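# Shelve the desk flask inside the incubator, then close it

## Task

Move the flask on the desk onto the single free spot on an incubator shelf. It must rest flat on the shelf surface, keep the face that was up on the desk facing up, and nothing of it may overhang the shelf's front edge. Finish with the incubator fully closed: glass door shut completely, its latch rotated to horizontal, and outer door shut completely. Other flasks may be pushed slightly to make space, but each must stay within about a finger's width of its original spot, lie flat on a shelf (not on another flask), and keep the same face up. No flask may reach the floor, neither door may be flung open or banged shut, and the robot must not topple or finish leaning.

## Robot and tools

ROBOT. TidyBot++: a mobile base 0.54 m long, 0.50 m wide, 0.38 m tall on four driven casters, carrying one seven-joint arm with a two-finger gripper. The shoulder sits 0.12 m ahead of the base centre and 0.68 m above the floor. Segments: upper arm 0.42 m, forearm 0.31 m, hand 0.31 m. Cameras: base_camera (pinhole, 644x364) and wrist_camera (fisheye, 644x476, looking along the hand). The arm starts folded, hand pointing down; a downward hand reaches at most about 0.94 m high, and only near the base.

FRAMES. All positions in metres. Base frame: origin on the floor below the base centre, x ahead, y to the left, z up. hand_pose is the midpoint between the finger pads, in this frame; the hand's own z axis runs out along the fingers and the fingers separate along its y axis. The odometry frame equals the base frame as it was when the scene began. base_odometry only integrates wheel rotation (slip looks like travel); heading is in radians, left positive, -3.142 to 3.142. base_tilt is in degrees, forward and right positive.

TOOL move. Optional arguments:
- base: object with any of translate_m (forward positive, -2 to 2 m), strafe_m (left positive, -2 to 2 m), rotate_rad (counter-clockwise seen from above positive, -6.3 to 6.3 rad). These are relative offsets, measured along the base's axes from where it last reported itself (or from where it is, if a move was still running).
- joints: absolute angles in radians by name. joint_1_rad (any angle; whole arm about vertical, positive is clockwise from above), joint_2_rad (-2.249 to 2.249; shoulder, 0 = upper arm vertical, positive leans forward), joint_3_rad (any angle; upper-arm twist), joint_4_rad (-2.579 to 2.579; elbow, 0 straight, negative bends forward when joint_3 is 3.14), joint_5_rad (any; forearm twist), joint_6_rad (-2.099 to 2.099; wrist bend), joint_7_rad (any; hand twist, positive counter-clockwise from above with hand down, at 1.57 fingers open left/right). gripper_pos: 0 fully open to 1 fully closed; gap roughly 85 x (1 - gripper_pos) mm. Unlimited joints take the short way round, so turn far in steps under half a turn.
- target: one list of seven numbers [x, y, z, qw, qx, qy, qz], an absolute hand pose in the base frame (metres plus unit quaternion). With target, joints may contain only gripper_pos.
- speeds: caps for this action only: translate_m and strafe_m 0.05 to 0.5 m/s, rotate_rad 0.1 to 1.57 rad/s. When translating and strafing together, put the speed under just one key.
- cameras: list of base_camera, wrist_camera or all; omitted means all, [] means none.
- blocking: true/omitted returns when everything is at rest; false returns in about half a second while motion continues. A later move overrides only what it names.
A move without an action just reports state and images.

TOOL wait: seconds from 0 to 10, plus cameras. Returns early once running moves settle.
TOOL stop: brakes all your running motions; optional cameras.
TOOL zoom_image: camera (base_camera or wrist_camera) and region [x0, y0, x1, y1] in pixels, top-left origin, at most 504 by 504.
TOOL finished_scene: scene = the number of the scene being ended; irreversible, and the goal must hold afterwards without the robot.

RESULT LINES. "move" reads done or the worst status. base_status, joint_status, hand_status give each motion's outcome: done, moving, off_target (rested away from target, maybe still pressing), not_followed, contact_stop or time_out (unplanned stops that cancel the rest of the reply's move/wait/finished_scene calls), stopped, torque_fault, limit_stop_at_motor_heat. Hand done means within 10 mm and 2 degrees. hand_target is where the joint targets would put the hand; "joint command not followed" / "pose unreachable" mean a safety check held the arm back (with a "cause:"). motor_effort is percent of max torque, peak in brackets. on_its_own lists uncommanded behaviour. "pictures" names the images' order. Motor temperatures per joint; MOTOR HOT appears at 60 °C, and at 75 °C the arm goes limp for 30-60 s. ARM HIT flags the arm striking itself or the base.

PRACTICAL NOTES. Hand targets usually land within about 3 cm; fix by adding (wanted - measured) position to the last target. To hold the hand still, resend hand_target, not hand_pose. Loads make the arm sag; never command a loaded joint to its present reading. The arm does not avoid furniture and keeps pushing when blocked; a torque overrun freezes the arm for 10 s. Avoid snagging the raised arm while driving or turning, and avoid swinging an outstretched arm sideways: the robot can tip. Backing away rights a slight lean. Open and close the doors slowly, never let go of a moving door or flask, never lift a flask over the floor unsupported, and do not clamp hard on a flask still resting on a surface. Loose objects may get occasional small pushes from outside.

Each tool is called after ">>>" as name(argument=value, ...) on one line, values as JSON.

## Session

Scene 2. Look around.

>>> move(joints={"joint_6_rad": 0.2})

Scene clock: 1.70 s.
Motor temperatures (°C): [31 21 23 30 35 33 39]
move: done
base_odometry: x=+0.000 y=+0.000 heading=+0.000
base_tilt: forward=+0.0 right=-0.3
base_status: not commanded
joint_positions: joint_1_rad=-0.016 joint_2_rad=-0.363 joint_3_rad=+3.131 joint_4_rad=-2.533 joint_5_rad=-0.012 joint_6_rad=+0.157 joint_7_rad=+1.534 gripper_pos=+0.000
joint_status: all done
motor_effort: joint_1_rad=-1(1) joint_2_rad=-5(6) joint_3_rad=+0(1) joint_4_rad=+19(20) joint_5_rad=+0(1) joint_6_rad=+8(8) joint_7_rad=+0(1)
hand_pose: x=+0.5102 y=+0.0112 z=+0.7647 quat_wxyz=(-0.018, +0.845, -0.009, +0.535) (m; base frame)
hand_target: x=+0.5160 y=+0.0112 z=+0.7775 quat_wxyz=(-0.018, +0.833, -0.009, +0.553) (m; base frame)
hand_status: not commanded
pictures: base_camera, wrist_camera

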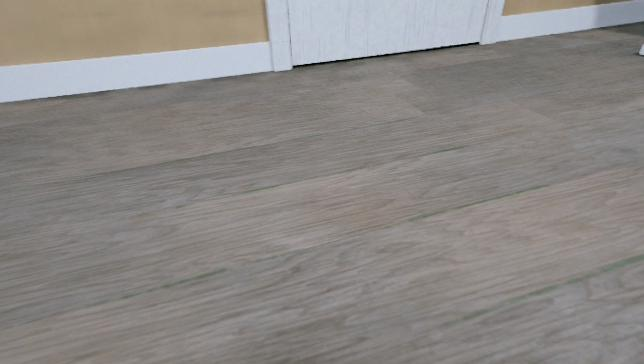

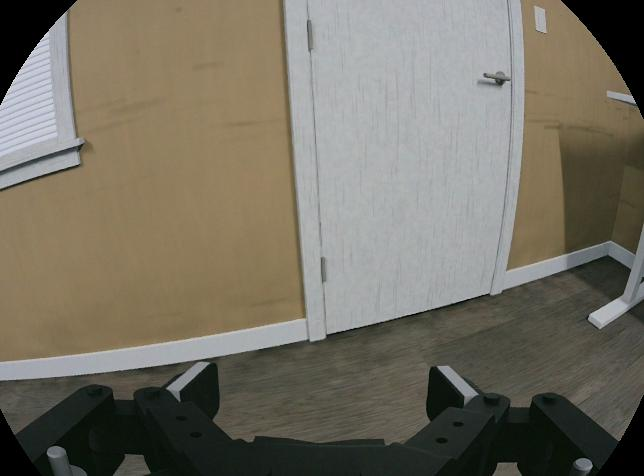

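>>> move(base={"rotate_rad": -1.0}, joints={"joint_6_rad": 0.45}, cameras=["wrist_camera"])

>>> move(base={"rotate_rad": -1.2}, cameras=["wrist_camera"])

>>> move(base={"rotate_rad": -1.2}, cameras=["wrist_camera"])

Scene clock: 8.93 s.
Motor temperatures (°C): [31 21 23 30 35 33 39]
move: done
base_odometry: x=+0.000 y=+0.000 heading=-1.000
base_tilt: forward=+0.0 right=-0.3
base_status: done
joint_positions: joint_1_rad=-0.016 joint_2_rad=-0.363 joint_3_rad=+3.131 joint_4_rad=-2.530 joint_5_rad=-0.012 joint_6_rad=+0.421 joint_7_rad=+1.534 gripper_pos=+0.000
joint_status: all done
motor_effort: joint_1_rad=+0(2) joint_2_rad=-6(7) joint_3_rad=+0(2) joint_4_rad=+19(21) joint_5_rad=+0(1) joint_6_rad=+9(10) joint_7_rad=+1(1)
hand_pose: x=+0.5360 y=+0.0111 z=+0.8447 quat_wxyz=(-0.020, +0.766, -0.009, +0.643) (m; base frame)
hand_target: x=+0.5369 y=+0.0111 z=+0.8523 quat_wxyz=(-0.021, +0.757, -0.009, +0.653) (m; base frame)
hand_status: not commanded
pictures: wrist_camera

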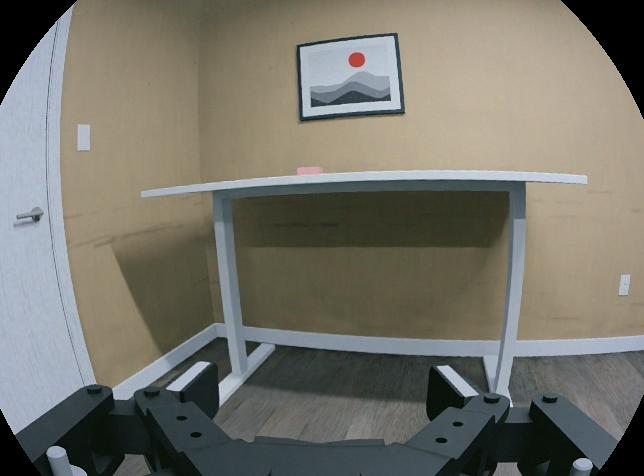

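Scene clock: 10.97 s.
Motor temperatures (°C): [31 21 23 30 35 33 39]
move: done
base_odometry: x=+0.000 y=+0.000 heading=-2.199
base_tilt: forward=+0.0 right=-0.3
base_status: done
joint_positions: joint_1_rad=-0.016 joint_2_rad=-0.363 joint_3_rad=+3.131 joint_4_rad=-2.530 joint_5_rad=-0.012 joint_6_rad=+0.421 joint_7_rad=+1.534 gripper_pos=+0.000
joint_status: not commanded
motor_effort: joint_1_rad=+0(2) joint_2_rad=-6(6) joint_3_rad=+0(2) joint_4_rad=+19(20) joint_5_rad=+0(1) joint_6_rad=+9(9) joint_7_rad=+1(1)
hand_pose: x=+0.5360 y=+0.0111 z=+0.8447 quat_wxyz=(-0.020, +0.766, -0.009, +0.643) (m; base frame)
hand_target: x=+0.5369 y=+0.0111 z=+0.8523 quat_wxyz=(-0.021, +0.757, -0.009, +0.653) (m; base frame)
hand_status: not commanded
pictures: wrist_camera

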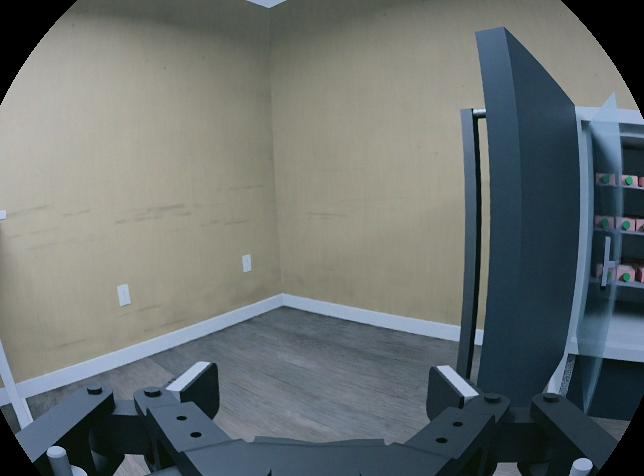

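Scene clock: 13.00 s.
Motor temperatures (°C): [31 21 23 30 35 33 39]
move: done
base_odometry: x=+0.000 y=+0.000 heading=+2.884
base_tilt: forward=+0.0 right=-0.4
base_status: done
joint_positions: joint_1_rad=-0.015 joint_2_rad=-0.363 joint_3_rad=+3.131 joint_4_rad=-2.530 joint_5_rad=-0.012 joint_6_rad=+0.421 joint_7_rad=+1.534 gripper_pos=+0.000
joint_status: not commanded
motor_effort: joint_1_rad=+0(2) joint_2_rad=-6(6) joint_3_rad=-1(2) joint_4_rad=+19(20) joint_5_rad=+0(1) joint_6_rad=+9(9) joint_7_rad=+0(1)
hand_pose: x=+0.5360 y=+0.0110 z=+0.8447 quat_wxyz=(-0.020, +0.766, -0.009, +0.643) (m; base frame)
hand_target: x=+0.5369 y=+0.0111 z=+0.8523 quat_wxyz=(-0.021, +0.757, -0.009, +0.653) (m; base frame)
hand_status: not commanded
pictures: wrist_camera

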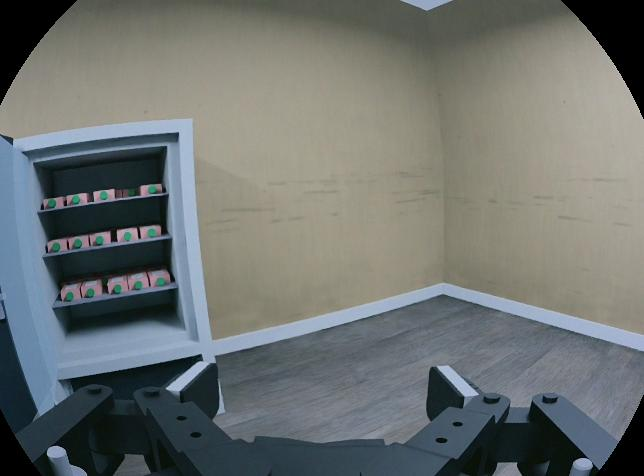

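>>> move(base={"rotate_rad": 2.37}, target=[0.47, 0.0, 1.2, 0, 0.843, 0, 0.537], cameras=["wrist_camera"])

>>> zoom_image(camera="wrist_camera", region=[220, 130, 420, 280])

Scene clock: 42.13 s.
Motor temperatures (°C): [31 21 23 30 35 33 39]
move: off_target
base_odometry: x=+0.000 y=+0.000 heading=-1.029
base_tilt: forward=+0.0 right=-0.3
base_status: done
joint_positions: joint_1_rad=-0.013 joint_2_rad=-0.313 joint_3_rad=+3.134 joint_4_rad=-0.980 joint_5_rad=-0.012 joint_6_rad=-1.289 joint_7_rad=+1.534 gripper_pos=+0.000
joint_status: not commanded
motor_effort: joint_1_rad=+0(2) joint_2_rad=-4(12) joint_3_rad=+0(3) joint_4_rad=+15(23) joint_5_rad=+0(1) joint_6_rad=+8(9) joint_7_rad=+1(1)
hand_pose: x=+0.4723 y=+0.0134 z=+1.2119 quat_wxyz=(-0.021, +0.829, -0.004, +0.558) (m; base frame)
hand_target: x=+0.4700 y=+0.0000 z=+1.2000 quat_wxyz=(+0.000, +0.843, +0.000, +0.537) (m; base frame)
hand_status: off_target (0.018 m and 3.8 deg from the pose sent, 0.362 m and 15.2 deg at the start)
pictures: wrist_camera

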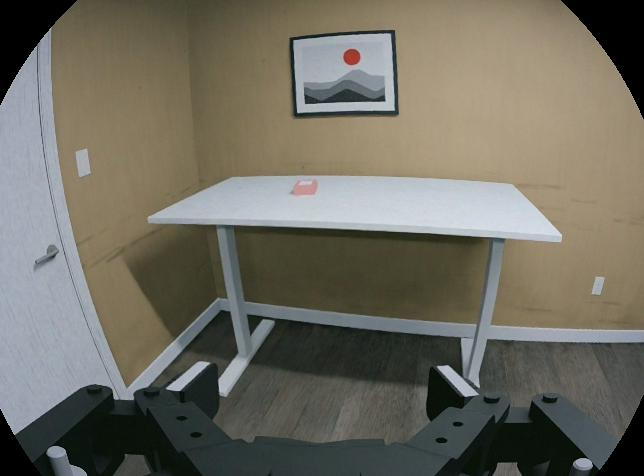

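Scaled by 2.520.

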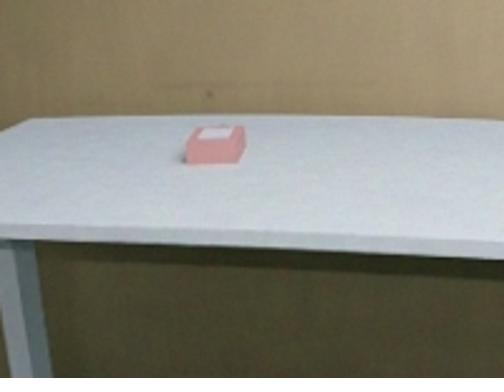

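>>> move(base={"rotate_rad": -0.248}, cameras=[])

>>> move(base={"translate_m": 0.8, "strafe_m": 0.55}, cameras=["wrist_camera"])

>>> zoom_image(camera="wrist_camera", region=[220, 150, 420, 300])

Scene clock: 172.53 s.
Motor temperatures (°C): [31 21 23 30 35 33 39]
move: done
base_odometry: x=+0.000 y=+0.000 heading=-1.277
base_tilt: forward=+0.0 right=-0.3
base_status: done
joint_positions: joint_1_rad=-0.013 joint_2_rad=-0.313 joint_3_rad=+3.138 joint_4_rad=-0.980 joint_5_rad=-0.012 joint_6_rad=-1.291 joint_7_rad=+1.534 gripper_pos=+0.000
joint_status: not commanded
motor_effort: joint_1_rad=-1(2) joint_2_rad=-3(4) joint_3_rad=-1(2) joint_4_rad=+16(16) joint_5_rad=+0(1) joint_6_rad=+8(9) joint_7_rad=+1(1)
hand_pose: x=+0.4721 y=+0.0117 z=+1.2113 quat_wxyz=(-0.020, +0.830, -0.006, +0.557) (m; base frame)
hand_target: x=+0.4700 y=+0.0000 z=+1.2000 quat_wxyz=(+0.000, +0.843, +0.000, +0.537) (m; base frame)
hand_status: not commanded
pictures: none
No camera images: "cameras" was empty.

Scene clock: 175.53 s.
Motor temperatures (°C): [31 21 23 30 35 33 39]
move: done
base_odometry: x=+0.758 y=-0.606 heading=-1.276
base_tilt: forward=+0.0 right=-0.3
base_status: done
joint_positions: joint_1_rad=-0.013 joint_2_rad=-0.297 joint_3_rad=+3.139 joint_4_rad=-0.977 joint_5_rad=-0.012 joint_6_rad=-1.293 joint_7_rad=+1.534 gripper_pos=+0.000
joint_status: not commanded
motor_effort: joint_1_rad=-2(2) joint_2_rad=-4(8) joint_3_rad=-1(3) joint_4_rad=+16(17) joint_5_rad=+0(2) joint_6_rad=+8(9) joint_7_rad=+1(1)
hand_pose: x=+0.4797 y=+0.0113 z=+1.2069 quat_wxyz=(-0.020, +0.834, -0.007, +0.551) (m; base frame)
hand_target: x=+0.4700 y=+0.0000 z=+1.2000 quat_wxyz=(+0.000, +0.843, +0.000, +0.537) (m; base frame)
hand_status: not commanded
pictures: wrist_camera

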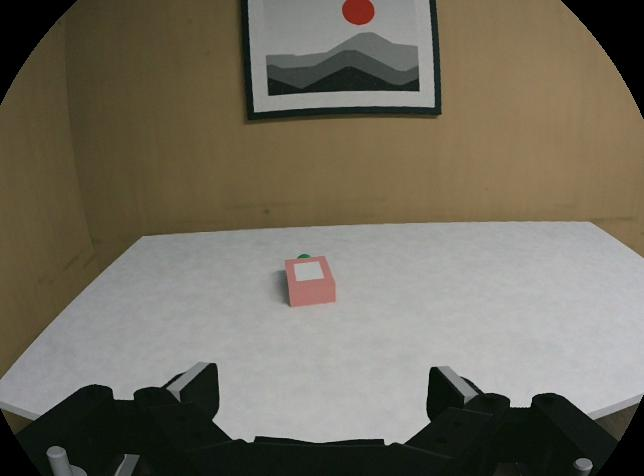

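Scaled by 2.520.

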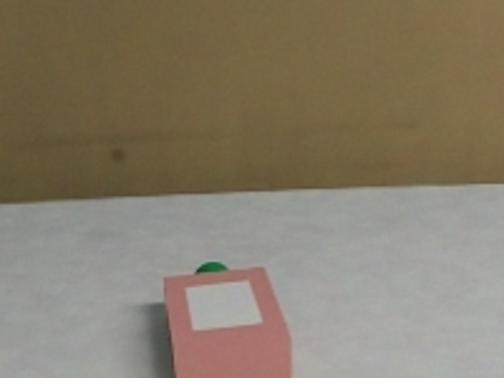

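>>> move(base={"strafe_m": 0.15, "translate_m": 0.22}, joints={"gripper_pos": 1.0}, target=[0.72, 0.0, 1.07, 0, 0.819, 0, 0.574], cameras=["wrist_camera"])

Scene clock: 229.17 s.
Motor temperatures (°C): [31 21 23 30 35 33 39]
move: off_target
base_odometry: x=+0.966 y=-0.773 heading=-1.276
base_tilt: forward=+0.0 right=-0.3
base_status: done
joint_positions: joint_1_rad=-0.014 joint_2_rad=+0.014 joint_3_rad=+3.145 joint_4_rad=-1.335 joint_5_rad=-0.012 joint_6_rad=-0.631 joint_7_rad=+1.534 gripper_pos=+0.999
joint_status: all done
motor_effort: joint_1_rad=-1(1) joint_2_rad=-22(32) joint_3_rad=-1(2) joint_4_rad=+21(25) joint_5_rad=+0(1) joint_6_rad=+8(9) joint_7_rad=+0(1)
hand_pose: x=+0.7171 y=+0.0101 z=+1.0482 quat_wxyz=(-0.019, +0.836, -0.013, +0.549) (m; base frame)
hand_target: x=+0.7200 y=+0.0000 z=+1.0700 quat_wxyz=(+0.000, +0.819, +0.000, +0.574) (m; base frame)
hand_status: off_target (0.024 m and 4.4 deg from the pose sent, 0.277 m and 3.9 deg at the start)
pictures: wrist_camera

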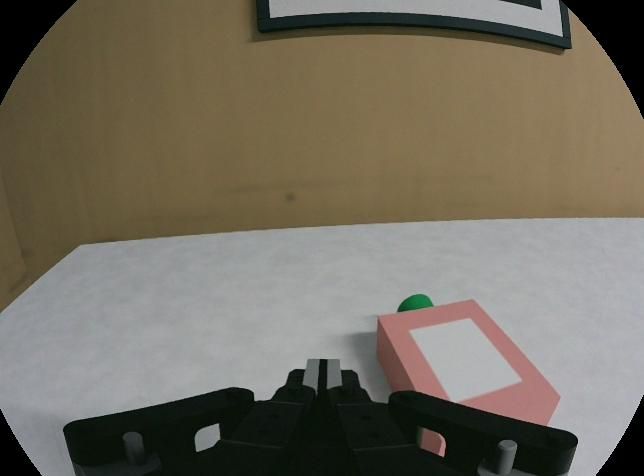

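>>> move(target=[0.785, 0.0, 1.008, 0, 0.812, 0, 0.584], cameras=["wrist_camera"])

Scene clock: 234.53 s.
Motor temperatures (°C): [31 21 23 30 35 33 39]
move: off_target
base_odometry: x=+0.966 y=-0.773 heading=-1.276
base_tilt: forward=+0.0 right=-0.3
base_status: not commanded
joint_positions: joint_1_rad=-0.014 joint_2_rad=+0.144 joint_3_rad=+3.145 joint_4_rad=-1.407 joint_5_rad=-0.012 joint_6_rad=-0.394 joint_7_rad=+1.534 gripper_pos=+0.999
joint_status: not commanded
motor_effort: joint_1_rad=+0(1) joint_2_rad=-27(31) joint_3_rad=-1(2) joint_4_rad=+21(24) joint_5_rad=+0(1) joint_6_rad=+8(9) joint_7_rad=+1(1)
hand_pose: x=+0.7834 y=+0.0102 z=+0.9907 quat_wxyz=(-0.018, +0.826, -0.014, +0.563) (m; base frame)
hand_target: x=+0.7850 y=+0.0000 z=+1.0080 quat_wxyz=(+0.000, +0.812, +0.000, +0.584) (m; base frame)
hand_status: off_target (0.020 m and 3.9 deg from the pose sent, 0.080 m and 5.5 deg at the start)
pictures: wrist_camera

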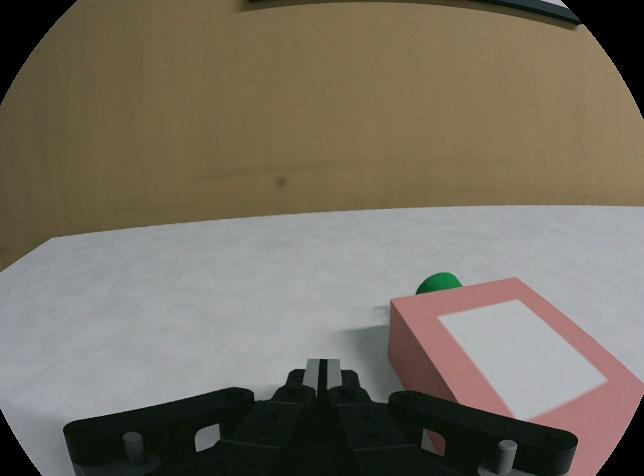

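>>> move(base={"strafe_m": -0.13, "translate_m": 0.015}, speeds={"strafe_m": 0.08}, cameras=["wrist_camera"])

Scene clock: 241.40 s.
Motor temperatures (°C): [31 21 23 30 35 33 39]
move: done
base_odometry: x=+0.846 y=-0.826 heading=-1.276
base_tilt: forward=+0.1 right=-0.3
base_status: done
joint_positions: joint_1_rad=-0.013 joint_2_rad=+0.144 joint_3_rad=+3.147 joint_4_rad=-1.407 joint_5_rad=-0.012 joint_6_rad=-0.393 joint_7_rad=+1.534 gripper_pos=+0.999
joint_status: not commanded
motor_effort: joint_1_rad=-1(3) joint_2_rad=-27(28) joint_3_rad=-2(3) joint_4_rad=+22(23) joint_5_rad=+0(1) joint_6_rad=+9(9) joint_7_rad=+0(1)
hand_pose: x=+0.7836 y=+0.0080 z=+0.9911 quat_wxyz=(-0.017, +0.826, -0.015, +0.564) (m; base frame)
hand_target: x=+0.7850 y=+0.0000 z=+1.0080 quat_wxyz=(+0.000, +0.812, +0.000, +0.584) (m; base frame)
hand_status: not commanded
pictures: wrist_camera

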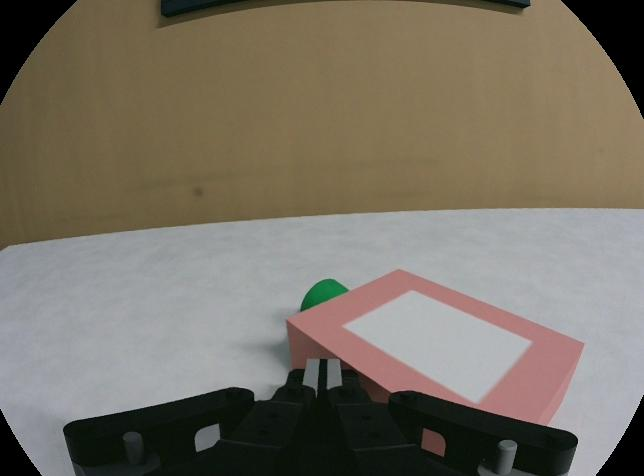

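>>> move(base={"translate_m": -0.06}, speeds={"translate_m": 0.2}, cameras=[])

>>> move(base={"strafe_m": -0.06}, cameras=["wrist_camera"])

Scene clock: 249.23 s.
Motor temperatures (°C): [31 21 23 30 35 33 39]
move: done
base_odometry: x=+0.828 y=-0.768 heading=-1.276
base_tilt: forward=+0.0 right=-0.3
base_status: done
joint_positions: joint_1_rad=-0.013 joint_2_rad=+0.137 joint_3_rad=+3.147 joint_4_rad=-1.407 joint_5_rad=-0.012 joint_6_rad=-0.391 joint_7_rad=+1.534 gripper_pos=+0.999
joint_status: not commanded
motor_effort: joint_1_rad=+0(2) joint_2_rad=-27(31) joint_3_rad=+0(2) joint_4_rad=+21(23) joint_5_rad=+0(1) joint_6_rad=+8(9) joint_7_rad=+0(1)
hand_pose: x=+0.7815 y=+0.0080 z=+0.9965 quat_wxyz=(-0.017, +0.823, -0.015, +0.567) (m; base frame)
hand_target: x=+0.7850 y=+0.0000 z=+1.0080 quat_wxyz=(+0.000, +0.812, +0.000, +0.584) (m; base frame)
hand_status: not commanded
pictures: none
No camera images: "cameras" was empty.

Scene clock: 250.27 s.
Motor temperatures (°C): [31 21 23 30 35 33 39]
move: done
base_odometry: x=+0.771 y=-0.786 heading=-1.276
base_tilt: forward=+0.1 right=-0.3
base_status: done
joint_positions: joint_1_rad=-0.008 joint_2_rad=+0.137 joint_3_rad=+3.152 joint_4_rad=-1.407 joint_5_rad=-0.012 joint_6_rad=-0.391 joint_7_rad=+1.534 gripper_pos=+0.999
joint_status: not commanded
motor_effort: joint_1_rad=+0(3) joint_2_rad=-27(27) joint_3_rad=-1(3) joint_4_rad=+22(22) joint_5_rad=+0(1) joint_6_rad=+9(9) joint_7_rad=+1(1)
hand_pose: x=+0.7816 y=+0.0018 z=+0.9966 quat_wxyz=(-0.014, +0.823, -0.019, +0.568) (m; base frame)
hand_target: x=+0.7850 y=+0.0000 z=+1.0080 quat_wxyz=(+0.000, +0.812, +0.000, +0.584) (m; base frame)
hand_status: not commanded
pictures: wrist_camera

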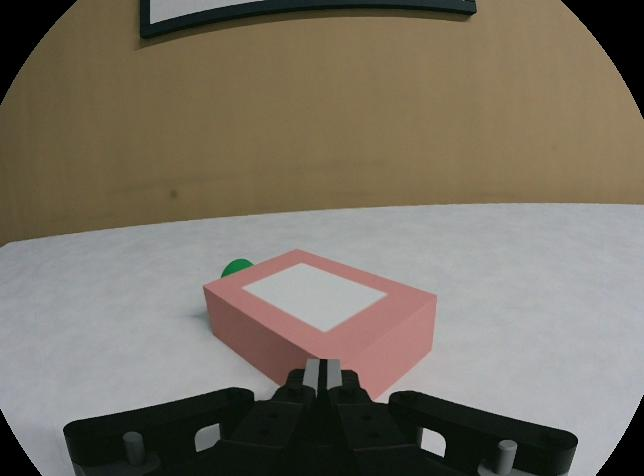

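>>> move(base={"translate_m": 0.1, "strafe_m": -0.02}, speeds={"translate_m": 0.08}, cameras=["wrist_camera"])

Scene clock: 256.60 s.
Motor temperatures (°C): [31 21 23 30 35 33 39]
move: done
base_odometry: x=+0.780 y=-0.887 heading=-1.276
base_tilt: forward=+0.1 right=-0.4
base_status: done
joint_positions: joint_1_rad=-0.008 joint_2_rad=+0.138 joint_3_rad=+3.152 joint_4_rad=-1.407 joint_5_rad=-0.012 joint_6_rad=-0.390 joint_7_rad=+1.534 gripper_pos=+0.999
joint_status: not commanded
motor_effort: joint_1_rad=+0(2) joint_2_rad=-28(29) joint_3_rad=-1(2) joint_4_rad=+22(23) joint_5_rad=+0(1) joint_6_rad=+8(9) joint_7_rad=+0(1)
hand_pose: x=+0.7822 y=+0.0018 z=+0.9957 quat_wxyz=(-0.014, +0.823, -0.019, +0.567) (m; base frame)
hand_target: x=+0.7850 y=+0.0000 z=+1.0080 quat_wxyz=(+0.000, +0.812, +0.000, +0.584) (m; base frame)
hand_status: not commanded
pictures: wrist_camera

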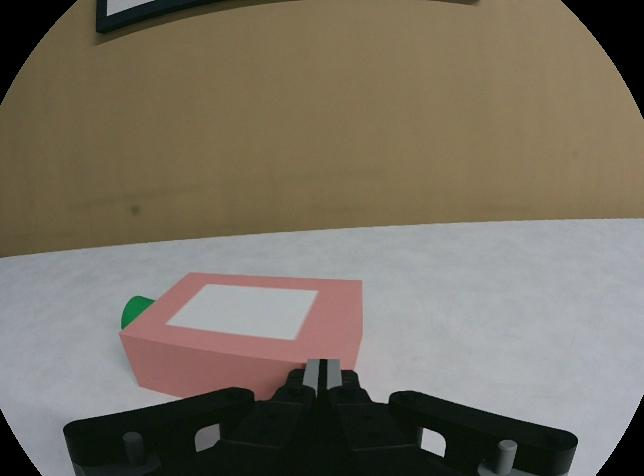

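>>> move(base={"translate_m": 0.09, "strafe_m": -0.01}, speeds={"translate_m": 0.08}, cameras=["wrist_camera"])

Scene clock: 262.60 s.
Motor temperatures (°C): [31 21 23 30 35 33 39]
move: done
base_odometry: x=+0.797 y=-0.977 heading=-1.276
base_tilt: forward=+0.1 right=-0.3
base_status: done
joint_positions: joint_1_rad=-0.008 joint_2_rad=+0.139 joint_3_rad=+3.152 joint_4_rad=-1.407 joint_5_rad=-0.012 joint_6_rad=-0.390 joint_7_rad=+1.534 gripper_pos=+0.999
joint_status: not commanded
motor_effort: joint_1_rad=-1(1) joint_2_rad=-27(30) joint_3_rad=-1(2) joint_4_rad=+22(22) joint_5_rad=+0(1) joint_6_rad=+9(9) joint_7_rad=+1(1)
hand_pose: x=+0.7826 y=+0.0018 z=+0.9951 quat_wxyz=(-0.014, +0.824, -0.019, +0.567) (m; base frame)
hand_target: x=+0.7850 y=+0.0000 z=+1.0080 quat_wxyz=(+0.000, +0.812, +0.000, +0.584) (m; base frame)
hand_status: not commanded
pictures: wrist_camera

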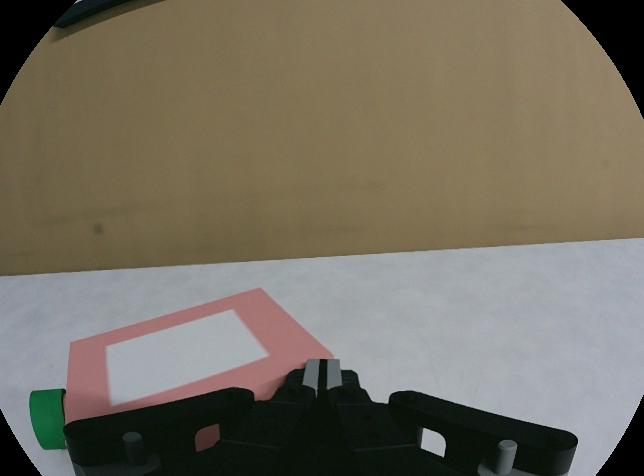

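>>> move(base={"translate_m": -0.04, "strafe_m": 0.025}, cameras=[])

>>> move(base={"translate_m": 0.1, "strafe_m": 0.01}, speeds={"translate_m": 0.08}, cameras=["wrist_camera"])

Scene clock: 273.13 s.
Motor temperatures (°C): [31 21 23 30 35 33 39]
move: done
base_odometry: x=+0.809 y=-0.931 heading=-1.276
base_tilt: forward=+0.0 right=-0.3
base_status: done
joint_positions: joint_1_rad=-0.009 joint_2_rad=+0.136 joint_3_rad=+3.153 joint_4_rad=-1.407 joint_5_rad=-0.012 joint_6_rad=-0.389 joint_7_rad=+1.534 gripper_pos=+0.999
joint_status: not commanded
motor_effort: joint_1_rad=+0(2) joint_2_rad=-27(30) joint_3_rad=-1(3) joint_4_rad=+22(23) joint_5_rad=+0(1) joint_6_rad=+9(9) joint_7_rad=+0(1)
hand_pose: x=+0.7817 y=+0.0017 z=+0.9970 quat_wxyz=(-0.014, +0.823, -0.019, +0.568) (m; base frame)
hand_target: x=+0.7850 y=+0.0000 z=+1.0080 quat_wxyz=(+0.000, +0.812, +0.000, +0.584) (m; base frame)
hand_status: not commanded
pictures: none
No camera images: "cameras" was empty.

Scene clock: 274.83 s.
Motor temperatures (°C): [31 21 23 30 35 33 39]
move: done
base_odometry: x=+0.848 y=-1.024 heading=-1.276
base_tilt: forward=+0.0 right=-0.4
base_status: done
joint_positions: joint_1_rad=-0.009 joint_2_rad=+0.134 joint_3_rad=+3.153 joint_4_rad=-1.408 joint_5_rad=-0.012 joint_6_rad=-0.388 joint_7_rad=+1.534 gripper_pos=+0.999
joint_status: not commanded
motor_effort: joint_1_rad=-1(2) joint_2_rad=-25(28) joint_3_rad=-1(3) joint_4_rad=+22(23) joint_5_rad=+0(1) joint_6_rad=+9(9) joint_7_rad=+1(1)
hand_pose: x=+0.7809 y=+0.0017 z=+0.9986 quat_wxyz=(-0.014, +0.822, -0.019, +0.569) (m; base frame)
hand_target: x=+0.7850 y=+0.0000 z=+1.0080 quat_wxyz=(+0.000, +0.812, +0.000, +0.584) (m; base frame)
hand_status: not commanded
pictures: wrist_camera

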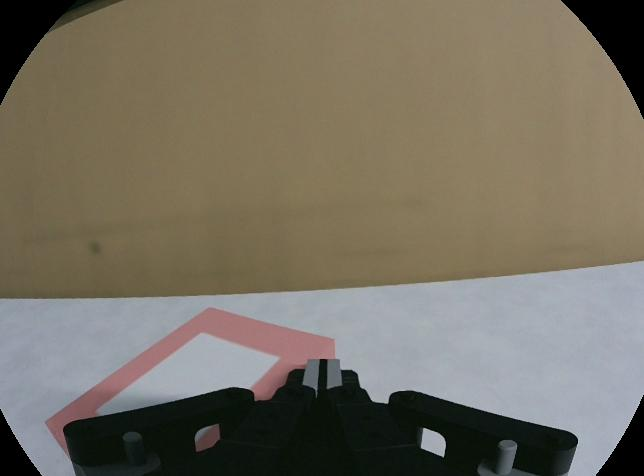

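>>> move(base={"translate_m": -0.3, "strafe_m": 0.05}, speeds={"translate_m": 0.3}, cameras=[])

>>> move(target=[0.65, 0.0, 1.12, 0, 0.866, 0, 0.5], joints={"gripper_pos": 0.3}, cameras=["wrist_camera"])

Scene clock: 281.70 s.
Motor temperatures (°C): [31 21 23 30 35 33 39]
move: done
base_odometry: x=+0.809 y=-0.722 heading=-1.276
base_tilt: forward=+0.0 right=-0.3
base_status: done
joint_positions: joint_1_rad=-0.009 joint_2_rad=+0.139 joint_3_rad=+3.153 joint_4_rad=-1.408 joint_5_rad=-0.012 joint_6_rad=-0.388 joint_7_rad=+1.534 gripper_pos=+0.999
joint_status: not commanded
motor_effort: joint_1_rad=+0(2) joint_2_rad=-27(30) joint_3_rad=-2(2) joint_4_rad=+22(23) joint_5_rad=+0(1) joint_6_rad=+8(9) joint_7_rad=+1(1)
hand_pose: x=+0.7825 y=+0.0015 z=+0.9954 quat_wxyz=(-0.014, +0.823, -0.019, +0.567) (m; base frame)
hand_target: x=+0.7850 y=+0.0000 z=+1.0080 quat_wxyz=(+0.000, +0.812, +0.000, +0.584) (m; base frame)
hand_status: not commanded
pictures: none
No camera images: "cameras" was empty.

Scene clock: 283.67 s.
Motor temperatures (°C): [31 21 23 30 35 33 39]
move: off_target
base_odometry: x=+0.809 y=-0.722 heading=-1.276
base_tilt: forward=+0.0 right=-0.4
base_status: not commanded
joint_positions: joint_1_rad=-0.010 joint_2_rad=+0.001 joint_3_rad=+3.153 joint_4_rad=-1.005 joint_5_rad=-0.012 joint_6_rad=-1.050 joint_7_rad=+1.534 gripper_pos=+0.300
joint_status: all done
motor_effort: joint_1_rad=-1(1) joint_2_rad=-19(29) joint_3_rad=-1(2) joint_4_rad=+19(23) joint_5_rad=+0(1) joint_6_rad=+8(9) joint_7_rad=+0(1)
hand_pose: x=+0.6603 y=+0.0037 z=+1.1258 quat_wxyz=(-0.015, +0.856, -0.016, +0.516) (m; base frame)
hand_target: x=+0.6500 y=+0.0000 z=+1.1200 quat_wxyz=(+0.000, +0.866, +0.000, +0.500) (m; base frame)
hand_status: off_target (0.012 m and 3.4 deg from the pose sent, 0.182 m and 9.6 deg at the start)
pictures: wrist_camera

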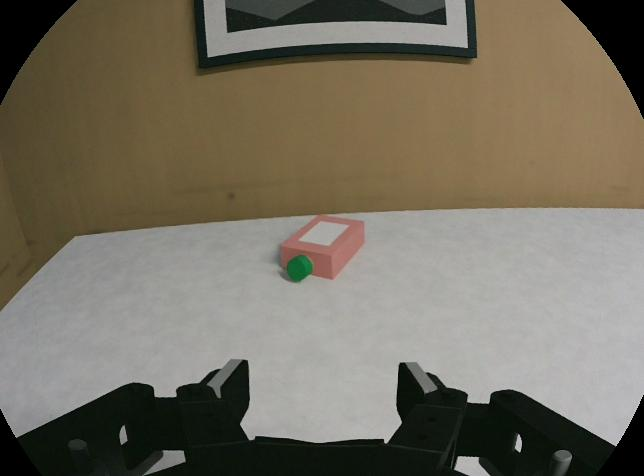

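>>> move(base={"translate_m": 0.16, "strafe_m": 0.15}, speeds={"translate_m": 0.2}, target=[0.76, -0.06, 1.03, 0.134, 0.783, -0.181, 0.580], joints={"gripper_pos": 0.3}, cameras=["wrist_camera"])

Scene clock: 340.83 s.
Motor temperatures (°C): [31 21 23 30 35 33 39]
move: off_target
base_odometry: x=+0.999 y=-0.831 heading=-1.276
base_tilt: forward=+0.1 right=-0.3
base_status: done
joint_positions: joint_1_rad=-0.314 joint_2_rad=+0.165 joint_3_rad=+3.289 joint_4_rad=-1.331 joint_5_rad=+0.902 joint_6_rad=-0.752 joint_7_rad=+0.575 gripper_pos=+0.300
joint_status: all done
motor_effort: joint_1_rad=+0(2) joint_2_rad=-26(30) joint_3_rad=+0(2) joint_4_rad=+21(22) joint_5_rad=+5(5) joint_6_rad=+5(8) joint_7_rad=+1(1)
hand_pose: x=+0.7569 y=-0.0514 z=+1.0106 quat_wxyz=(+0.135, +0.804, -0.175, +0.553) (m; base frame)
hand_target: x=+0.7600 y=-0.0600 z=+1.0300 quat_wxyz=(+0.134, +0.783, -0.181, +0.580) (m; base frame)
hand_status: off_target (0.021 m and 4.0 deg from the pose sent, 0.152 m and 27.8 deg at the start)
pictures: wrist_camera

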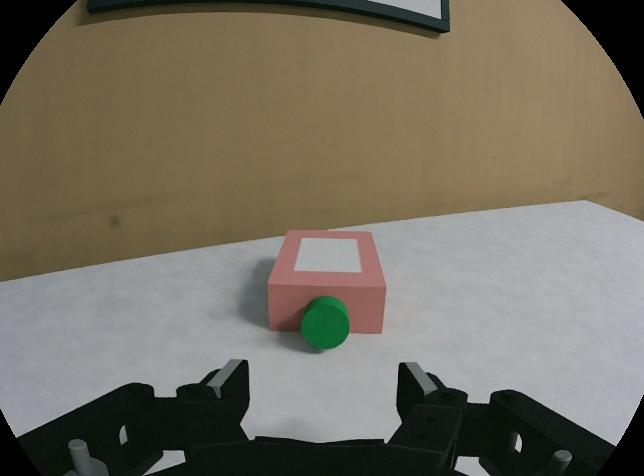

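>>> move(target=[0.83, -0.105, 0.998, 0.134, 0.783, -0.181, 0.580], cameras=[])

>>> move(target=[0.888, -0.133, 0.997, 0.134, 0.783, -0.181, 0.580], cameras=["wrist_camera"])

Scene clock: 357.63 s.
Motor temperatures (°C): [31 21 23 30 35 33 39]
move: off_target
base_odometry: x=+0.999 y=-0.831 heading=-1.276
base_tilt: forward=+0.1 right=-0.3
base_status: not commanded
joint_positions: joint_1_rad=-0.429 joint_2_rad=+0.328 joint_3_rad=+3.707 joint_4_rad=-1.271 joint_5_rad=+0.662 joint_6_rad=-0.521 joint_7_rad=+0.675 gripper_pos=+0.300
joint_status: not commanded
motor_effort: joint_1_rad=+0(2) joint_2_rad=-30(31) joint_3_rad=+3(4) joint_4_rad=+21(22) joint_5_rad=+3(6) joint_6_rad=+6(6) joint_7_rad=+0(1)
hand_pose: x=+0.8189 y=-0.1197 z=+0.9848 quat_wxyz=(+0.148, +0.786, -0.204, +0.565) (m; base frame)
hand_target: x=+0.8300 y=-0.1050 z=+0.9980 quat_wxyz=(+0.134, +0.783, -0.181, +0.580) (m; base frame)
hand_status: off_target (0.023 m and 3.5 deg from the pose sent, 0.091 m and 4.0 deg at the start)
pictures: none
No camera images: "cameras" was empty.

Scene clock: 359.17 s.
Motor temperatures (°C): [31 21 23 30 35 33 39]
move: off_target
base_odometry: x=+0.999 y=-0.831 heading=-1.276
base_tilt: forward=+0.1 right=-0.3
base_status: not commanded
joint_positions: joint_1_rad=-0.288 joint_2_rad=+0.481 joint_3_rad=+3.707 joint_4_rad=-1.046 joint_5_rad=+0.393 joint_6_rad=-0.521 joint_7_rad=+0.901 gripper_pos=+0.300
joint_status: not commanded
motor_effort: joint_1_rad=-1(2) joint_2_rad=-36(37) joint_3_rad=+4(5) joint_4_rad=+21(22) joint_5_rad=+2(4) joint_6_rad=+7(7) joint_7_rad=+0(1)
hand_pose: x=+0.8763 y=-0.1513 z=+0.9900 quat_wxyz=(+0.153, +0.782, -0.203, +0.570) (m; base frame)
hand_target: x=+0.8880 y=-0.1330 z=+0.9970 quat_wxyz=(+0.134, +0.783, -0.181, +0.580) (m; base frame)
hand_status: off_target (0.023 m and 3.5 deg from the pose sent, 0.071 m and 3.5 deg at the start)
pictures: wrist_camera

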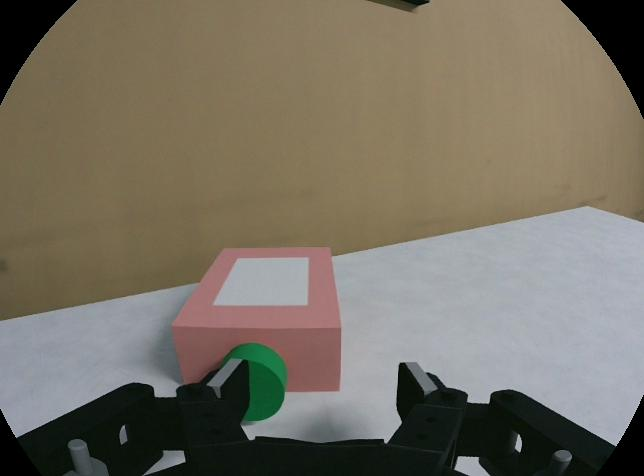

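>>> move(base={"translate_m": -0.06}, speeds={"translate_m": 0.2}, cameras=[])

>>> move(target=[0.893, -0.090, 0.981, 0.120, 0.788, -0.166, 0.580], cameras=["wrist_camera"])

Scene clock: 366.00 s.
Motor temperatures (°C): [31 21 23 30 35 33 39]
move: done
base_odometry: x=+0.982 y=-0.774 heading=-1.276
base_tilt: forward=+0.0 right=-0.3
base_status: done
joint_positions: joint_1_rad=-0.286 joint_2_rad=+0.486 joint_3_rad=+3.705 joint_4_rad=-1.044 joint_5_rad=+0.390 joint_6_rad=-0.521 joint_7_rad=+0.902 gripper_pos=+0.300
joint_status: not commanded
motor_effort: joint_1_rad=+0(1) joint_2_rad=-36(38) joint_3_rad=+4(5) joint_4_rad=+22(22) joint_5_rad=+3(3) joint_6_rad=+6(7) joint_7_rad=+0(1)
hand_pose: x=+0.8780 y=-0.1509 z=+0.9877 quat_wxyz=(+0.153, +0.782, -0.203, +0.569) (m; base frame)
hand_target: x=+0.8880 y=-0.1330 z=+0.9970 quat_wxyz=(+0.134, +0.783, -0.181, +0.580) (m; base frame)
hand_status: not commanded
pictures: none
No camera images: "cameras" was empty.

Scene clock: 366.93 s.
Motor temperatures (°C): [31 21 23 30 35 33 39]
move: done
base_odometry: x=+0.982 y=-0.774 heading=-1.276
base_tilt: forward=+0.1 right=-0.3
base_status: not commanded
joint_positions: joint_1_rad=-0.369 joint_2_rad=+0.489 joint_3_rad=+3.716 joint_4_rad=-1.063 joint_5_rad=+0.390 joint_6_rad=-0.507 joint_7_rad=+0.902 gripper_pos=+0.300
joint_status: not commanded
motor_effort: joint_1_rad=-1(3) joint_2_rad=-36(37) joint_3_rad=+5(7) joint_4_rad=+21(22) joint_5_rad=+3(3) joint_6_rad=+7(7) joint_7_rad=+0(1)
hand_pose: x=+0.8876 y=-0.0939 z=+0.9797 quat_wxyz=(+0.134, +0.791, -0.171, +0.572) (m; base frame)
hand_target: x=+0.8930 y=-0.0900 z=+0.9810 quat_wxyz=(+0.120, +0.788, -0.166, +0.580) (m; base frame)
hand_status: done (0.007 m and 2.0 deg from the pose sent, 0.063 m and 5.8 deg at the start)
pictures: wrist_camera

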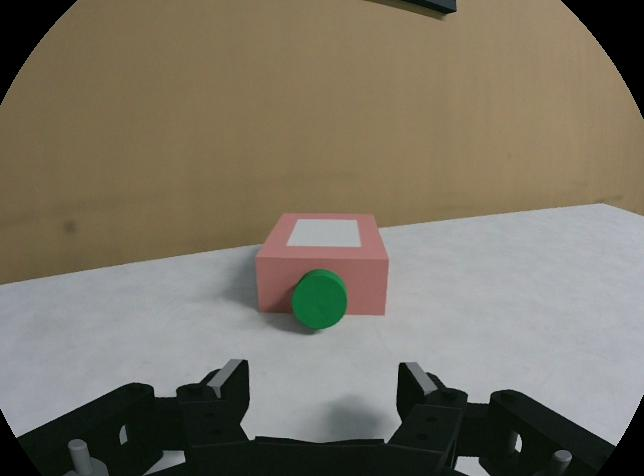

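>>> move(base={"translate_m": 0.073, "strafe_m": -0.033}, speeds={"translate_m": 0.1}, cameras=["wrist_camera"])

Scene clock: 377.50 s.
Motor temperatures (°C): [31 22 23 30 35 33 39]
move: done
base_odometry: x=+0.971 y=-0.853 heading=-1.276
base_tilt: forward=+0.0 right=-0.3
base_status: done
joint_positions: joint_1_rad=-0.369 joint_2_rad=+0.492 joint_3_rad=+3.716 joint_4_rad=-1.063 joint_5_rad=+0.390 joint_6_rad=-0.506 joint_7_rad=+0.902 gripper_pos=+0.300
joint_status: not commanded
motor_effort: joint_1_rad=-1(3) joint_2_rad=-36(38) joint_3_rad=+4(6) joint_4_rad=+21(21) joint_5_rad=+3(3) joint_6_rad=+7(7) joint_7_rad=+1(1)
hand_pose: x=+0.8886 y=-0.0929 z=+0.9775 quat_wxyz=(+0.134, +0.792, -0.170, +0.571) (m; base frame)
hand_target: x=+0.8930 y=-0.0900 z=+0.9810 quat_wxyz=(+0.120, +0.788, -0.166, +0.580) (m; base frame)
hand_status: not commanded
pictures: wrist_camera

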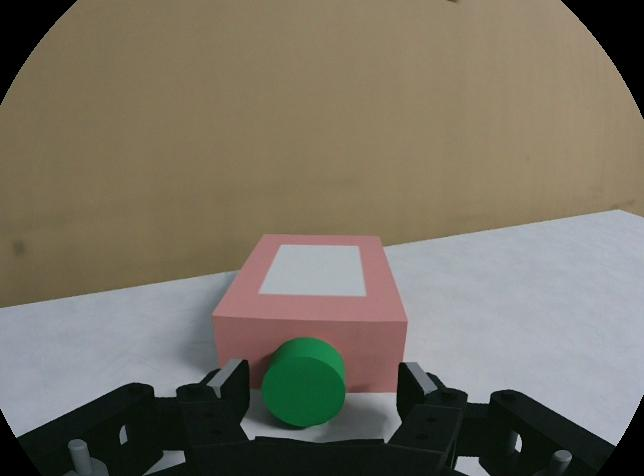

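>>> move(base={"translate_m": 0.01, "strafe_m": 0.005}, speeds={"translate_m": 0.06}, cameras=[])

>>> move(joints={"gripper_pos": 0.75}, cameras=["wrist_camera"])

Scene clock: 386.97 s.
Motor temperatures (°C): [31 22 23 30 35 33 39]
move: done
base_odometry: x=+0.979 y=-0.862 heading=-1.276
base_tilt: forward=+0.1 right=-0.3
base_status: done
joint_positions: joint_1_rad=-0.369 joint_2_rad=+0.497 joint_3_rad=+3.716 joint_4_rad=-1.063 joint_5_rad=+0.390 joint_6_rad=-0.505 joint_7_rad=+0.902 gripper_pos=+0.300
joint_status: not commanded
motor_effort: joint_1_rad=-1(2) joint_2_rad=-36(38) joint_3_rad=+5(5) joint_4_rad=+21(22) joint_5_rad=+2(3) joint_6_rad=+7(7) joint_7_rad=+1(1)
hand_pose: x=+0.8902 y=-0.0922 z=+0.9741 quat_wxyz=(+0.135, +0.793, -0.168, +0.569) (m; base frame)
hand_target: x=+0.8930 y=-0.0900 z=+0.9810 quat_wxyz=(+0.120, +0.788, -0.166, +0.580) (m; base frame)
hand_status: not commanded
pictures: none
No camera images: "cameras" was empty.

Scene clock: 387.77 s.
Motor temperatures (°C): [31 22 23 30 35 33 39]
move: off_target
base_odometry: x=+0.979 y=-0.862 heading=-1.276
base_tilt: forward=+0.0 right=-0.3
base_status: not commanded
joint_positions: joint_1_rad=-0.369 joint_2_rad=+0.497 joint_3_rad=+3.716 joint_4_rad=-1.063 joint_5_rad=+0.390 joint_6_rad=-0.504 joint_7_rad=+0.902 gripper_pos=+0.680
joint_status: gripper_pos off_target (ended at +0.680, target +0.750)
motor_effort: joint_1_rad=-1(1) joint_2_rad=-36(37) joint_3_rad=+4(5) joint_4_rad=+20(22) joint_5_rad=+2(3) joint_6_rad=+7(7) joint_7_rad=+0(1)
hand_pose: x=+0.8903 y=-0.0921 z=+0.9742 quat_wxyz=(+0.135, +0.793, -0.168, +0.569) (m; base frame)
hand_target: x=+0.8930 y=-0.0900 z=+0.9810 quat_wxyz=(+0.120, +0.788, -0.166, +0.580) (m; base frame)
hand_status: not commanded
pictures: wrist_camera

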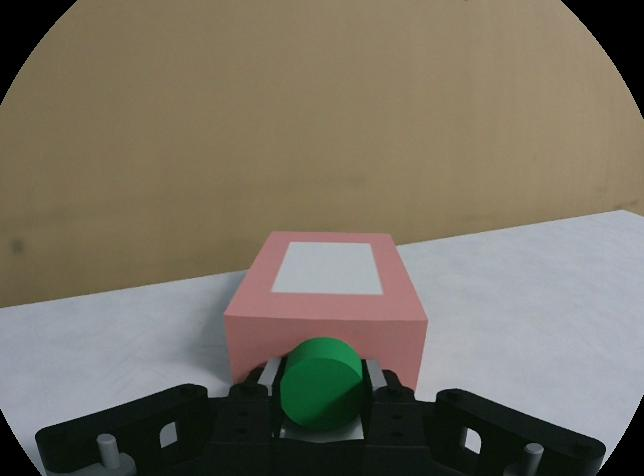

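>>> move(joints={"gripper_pos": 0.9}, cameras=[])

>>> move(target=[0.84, -0.08, 1.08, 0.120, 0.788, -0.166, 0.580], cameras=["wrist_camera"])

Scene clock: 394.60 s.
Motor temperatures (°C): [31 22 23 30 35 33 39]
move: off_target
base_odometry: x=+0.979 y=-0.862 heading=-1.276
base_tilt: forward=+0.1 right=-0.3
base_status: not commanded
joint_positions: joint_1_rad=-0.369 joint_2_rad=+0.497 joint_3_rad=+3.716 joint_4_rad=-1.063 joint_5_rad=+0.390 joint_6_rad=-0.504 joint_7_rad=+0.902 gripper_pos=+0.680
joint_status: gripper_pos off_target (ended at +0.680, target +0.900)
motor_effort: joint_1_rad=+0(2) joint_2_rad=-36(36) joint_3_rad=+5(5) joint_4_rad=+21(21) joint_5_rad=+3(3) joint_6_rad=+7(7) joint_7_rad=+0(1)
hand_pose: x=+0.8903 y=-0.0921 z=+0.9742 quat_wxyz=(+0.135, +0.793, -0.168, +0.569) (m; base frame)
hand_target: x=+0.8930 y=-0.0900 z=+0.9810 quat_wxyz=(+0.120, +0.788, -0.166, +0.580) (m; base frame)
hand_status: not commanded
pictures: none
No camera images: "cameras" was empty.

Scene clock: 396.13 s.
Motor temperatures (°C): [31 22 23 30 35 33 39]
move: off_target
base_odometry: x=+0.979 y=-0.862 heading=-1.276
base_tilt: forward=+0.1 right=-0.3
base_status: not commanded
joint_positions: joint_1_rad=-0.298 joint_2_rad=+0.384 joint_3_rad=+3.535 joint_4_rad=-0.909 joint_5_rad=+0.390 joint_6_rad=-0.689 joint_7_rad=+0.925 gripper_pos=+0.680
joint_status: not commanded
motor_effort: joint_1_rad=+1(1) joint_2_rad=-35(41) joint_3_rad=+2(5) joint_4_rad=+22(24) joint_5_rad=+4(4) joint_6_rad=+8(9) joint_7_rad=+1(1)
hand_pose: x=+0.8513 y=-0.0678 z=+1.0729 quat_wxyz=(+0.079, +0.781, -0.191, +0.590) (m; base frame)
hand_target: x=+0.8400 y=-0.0800 z=+1.0800 quat_wxyz=(+0.120, +0.788, -0.166, +0.580) (m; base frame)
hand_status: off_target (0.018 m and 5.6 deg from the pose sent, 0.118 m and 2.2 deg at the start)
pictures: wrist_camera

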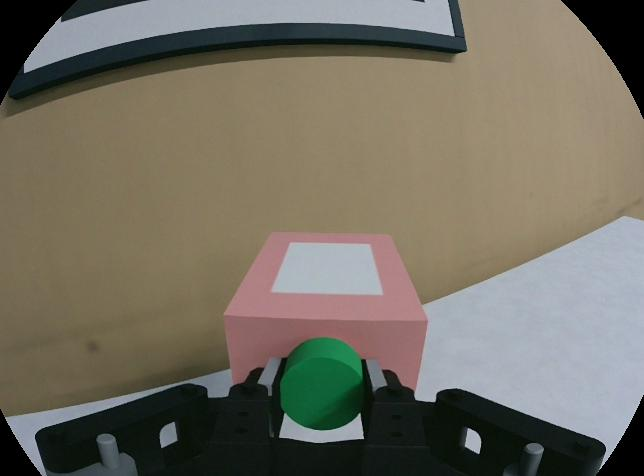

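>>> move(base={"translate_m": -0.45}, speeds={"translate_m": 0.3}, cameras=[])

>>> move(base={"translate_m": -0.89, "strafe_m": -0.878, "rotate_rad": -1.572}, speeds={"translate_m": 0.4, "rotate_rad": 0.7}, target=[0.58, 0.0, 1.06, 0, 0.804, 0, 0.595])

Scene clock: 440.97 s.
Motor temperatures (°C): [31 22 23 30 35 33 39]
move: done
base_odometry: x=+0.848 y=-0.431 heading=-1.276
base_tilt: forward=+0.1 right=-0.3
base_status: done
joint_positions: joint_1_rad=-0.294 joint_2_rad=+0.385 joint_3_rad=+3.532 joint_4_rad=-0.909 joint_5_rad=+0.390 joint_6_rad=-0.693 joint_7_rad=+0.925 gripper_pos=+0.680
joint_status: not commanded
motor_effort: joint_1_rad=+0(2) joint_2_rad=-34(38) joint_3_rad=+2(3) joint_4_rad=+22(23) joint_5_rad=+3(4) joint_6_rad=+8(9) joint_7_rad=+1(1)
hand_pose: x=+0.8512 y=-0.0698 z=+1.0707 quat_wxyz=(+0.081, +0.782, -0.192, +0.588) (m; base frame)
hand_target: x=+0.8400 y=-0.0800 z=+1.0800 quat_wxyz=(+0.120, +0.788, -0.166, +0.580) (m; base frame)
hand_status: not commanded
pictures: none
No camera images: "cameras" was empty.

Scene clock: 445.17 s.
Motor temperatures (°C): [31 22 23 30 35 33 39]
move: off_target
base_odometry: x=-0.250 y=+0.166 heading=-2.849
base_tilt: forward=+0.0 right=-0.2
base_status: done
joint_positions: joint_1_rad=-0.015 joint_2_rad=-0.326 joint_3_rad=+3.168 joint_4_rad=-1.676 joint_5_rad=+0.068 joint_6_rad=-0.580 joint_7_rad=+1.497 gripper_pos=+0.680
joint_status: not commanded
motor_effort: joint_1_rad=+0(7) joint_2_rad=-10(40) joint_3_rad=+0(6) joint_4_rad=+22(23) joint_5_rad=+1(5) joint_6_rad=+9(10) joint_7_rad=+1(1)
hand_pose: x=+0.5827 y=-0.0180 z=+1.0401 quat_wxyz=(+0.010, +0.821, -0.024, +0.570) (m; base frame)
hand_target: x=+0.5800 y=+0.0000 z=+1.0600 quat_wxyz=(+0.000, +0.804, +0.000, +0.595) (m; base frame)
hand_status: off_target (0.027 m and 4.6 deg from the pose sent, 0.280 m and 24.1 deg at the start)
pictures: base_camera, wrist_camera

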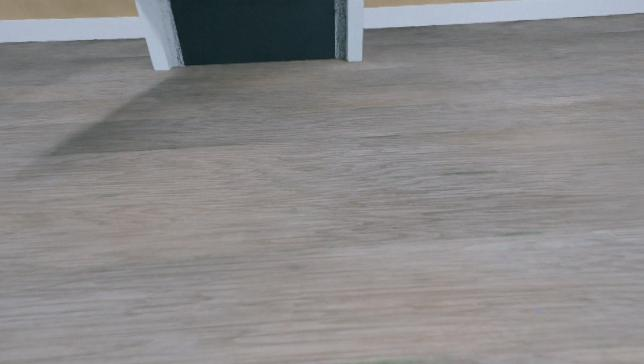

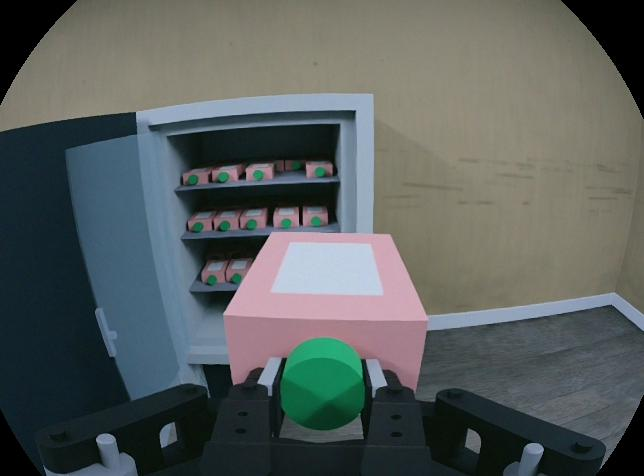

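>>> move(target=[0.58, 0.018, 1.032, -0.014, 0.804, 0.019, 0.595], base={"translate_m": 0.55, "strafe_m": 0.035}, speeds={"translate_m": 0.3})

Scene clock: 497.60 s.
Motor temperatures (°C): [31 22 23 30 35 33 39]
move: off_target
base_odometry: x=-0.767 y=-0.026 heading=-2.849
base_tilt: forward=+0.0 right=-0.4
base_status: done
joint_positions: joint_1_rad=-0.044 joint_2_rad=-0.348 joint_3_rad=+3.168 joint_4_rad=-1.777 joint_5_rad=+0.048 joint_6_rad=-0.494 joint_7_rad=+1.525 gripper_pos=+0.680
joint_status: not commanded
motor_effort: joint_1_rad=+0(1) joint_2_rad=-10(13) joint_3_rad=-1(1) joint_4_rad=+22(24) joint_5_rad=+0(1) joint_6_rad=+10(10) joint_7_rad=+1(1)
hand_pose: x=+0.5794 y=+0.0001 z=+1.0146 quat_wxyz=(-0.001, +0.820, -0.003, +0.572) (m; base frame)
hand_target: x=+0.5800 y=+0.0180 z=+1.0320 quat_wxyz=(-0.014, +0.804, +0.019, +0.595) (m; base frame)
hand_status: off_target (0.025 m and 4.3 deg from the pose sent, 0.037 m and 6.6 deg at the start)
pictures: base_camera, wrist_camera

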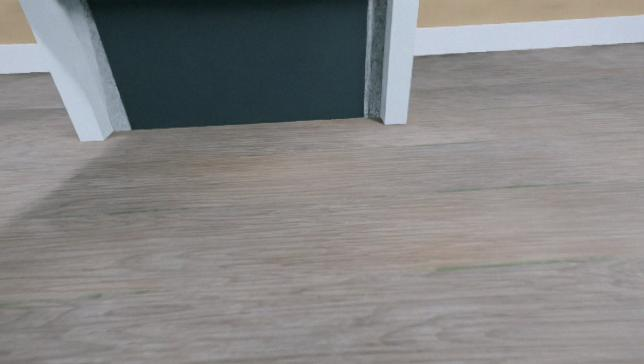

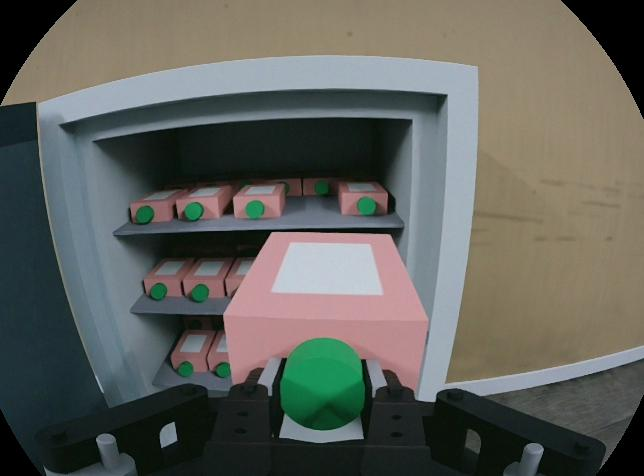

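>>> move(base={"translate_m": 0.38, "strafe_m": 0.012}, speeds={"translate_m": 0.2}, cameras=["wrist_camera"])

Scene clock: 516.10 s.
Motor temperatures (°C): [31 22 23 30 35 33 39]
move: done
base_odometry: x=-1.127 y=-0.147 heading=-2.849
base_tilt: forward=+0.0 right=-0.2
base_status: done
joint_positions: joint_1_rad=-0.044 joint_2_rad=-0.349 joint_3_rad=+3.168 joint_4_rad=-1.777 joint_5_rad=+0.048 joint_6_rad=-0.493 joint_7_rad=+1.525 gripper_pos=+0.680
joint_status: not commanded
motor_effort: joint_1_rad=-1(1) joint_2_rad=-10(13) joint_3_rad=-1(2) joint_4_rad=+23(23) joint_5_rad=+0(1) joint_6_rad=+9(10) joint_7_rad=+0(1)
hand_pose: x=+0.5790 y=+0.0002 z=+1.0155 quat_wxyz=(-0.001, +0.819, -0.003, +0.573) (m; base frame)
hand_target: x=+0.5800 y=+0.0180 z=+1.0320 quat_wxyz=(-0.014, +0.804, +0.019, +0.595) (m; base frame)
hand_status: not commanded
pictures: wrist_camera

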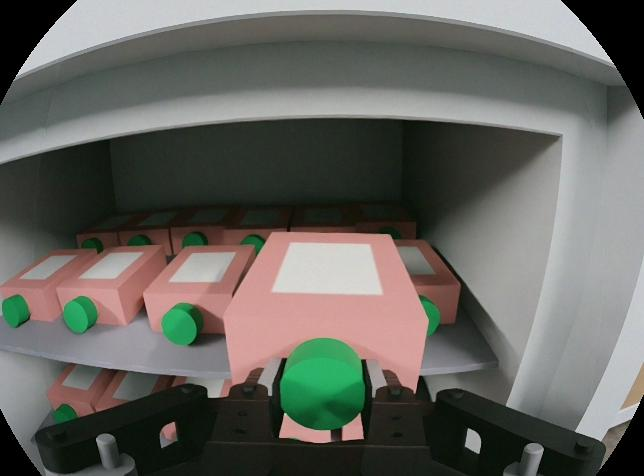

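>>> move(base={"rotate_rad": 0.04, "strafe_m": -0.015, "translate_m": 0.05}, speeds={"translate_m": 0.1}, cameras=["wrist_camera"])

Scene clock: 533.03 s.
Motor temperatures (°C): [31 22 23 30 35 33 39]
move: done
base_odometry: x=-1.180 y=-0.147 heading=-2.808
base_tilt: forward=+0.0 right=-0.3
base_status: done
joint_positions: joint_1_rad=-0.049 joint_2_rad=-0.350 joint_3_rad=+3.166 joint_4_rad=-1.777 joint_5_rad=+0.045 joint_6_rad=-0.493 joint_7_rad=+1.525 gripper_pos=+0.680
joint_status: not commanded
motor_effort: joint_1_rad=-1(1) joint_2_rad=-9(12) joint_3_rad=-1(2) joint_4_rad=+23(24) joint_5_rad=+1(1) joint_6_rad=+9(10) joint_7_rad=+1(1)
hand_pose: x=+0.5788 y=+0.0036 z=+1.0159 quat_wxyz=(-0.004, +0.819, -0.001, +0.574) (m; base frame)
hand_target: x=+0.5800 y=+0.0180 z=+1.0320 quat_wxyz=(-0.014, +0.804, +0.019, +0.595) (m; base frame)
hand_status: not commanded
pictures: wrist_camera

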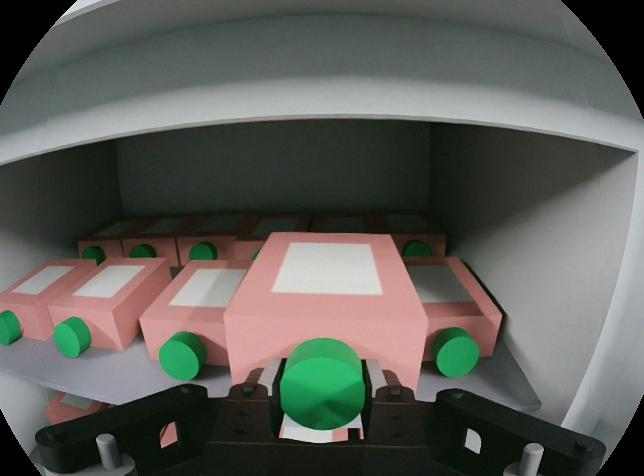

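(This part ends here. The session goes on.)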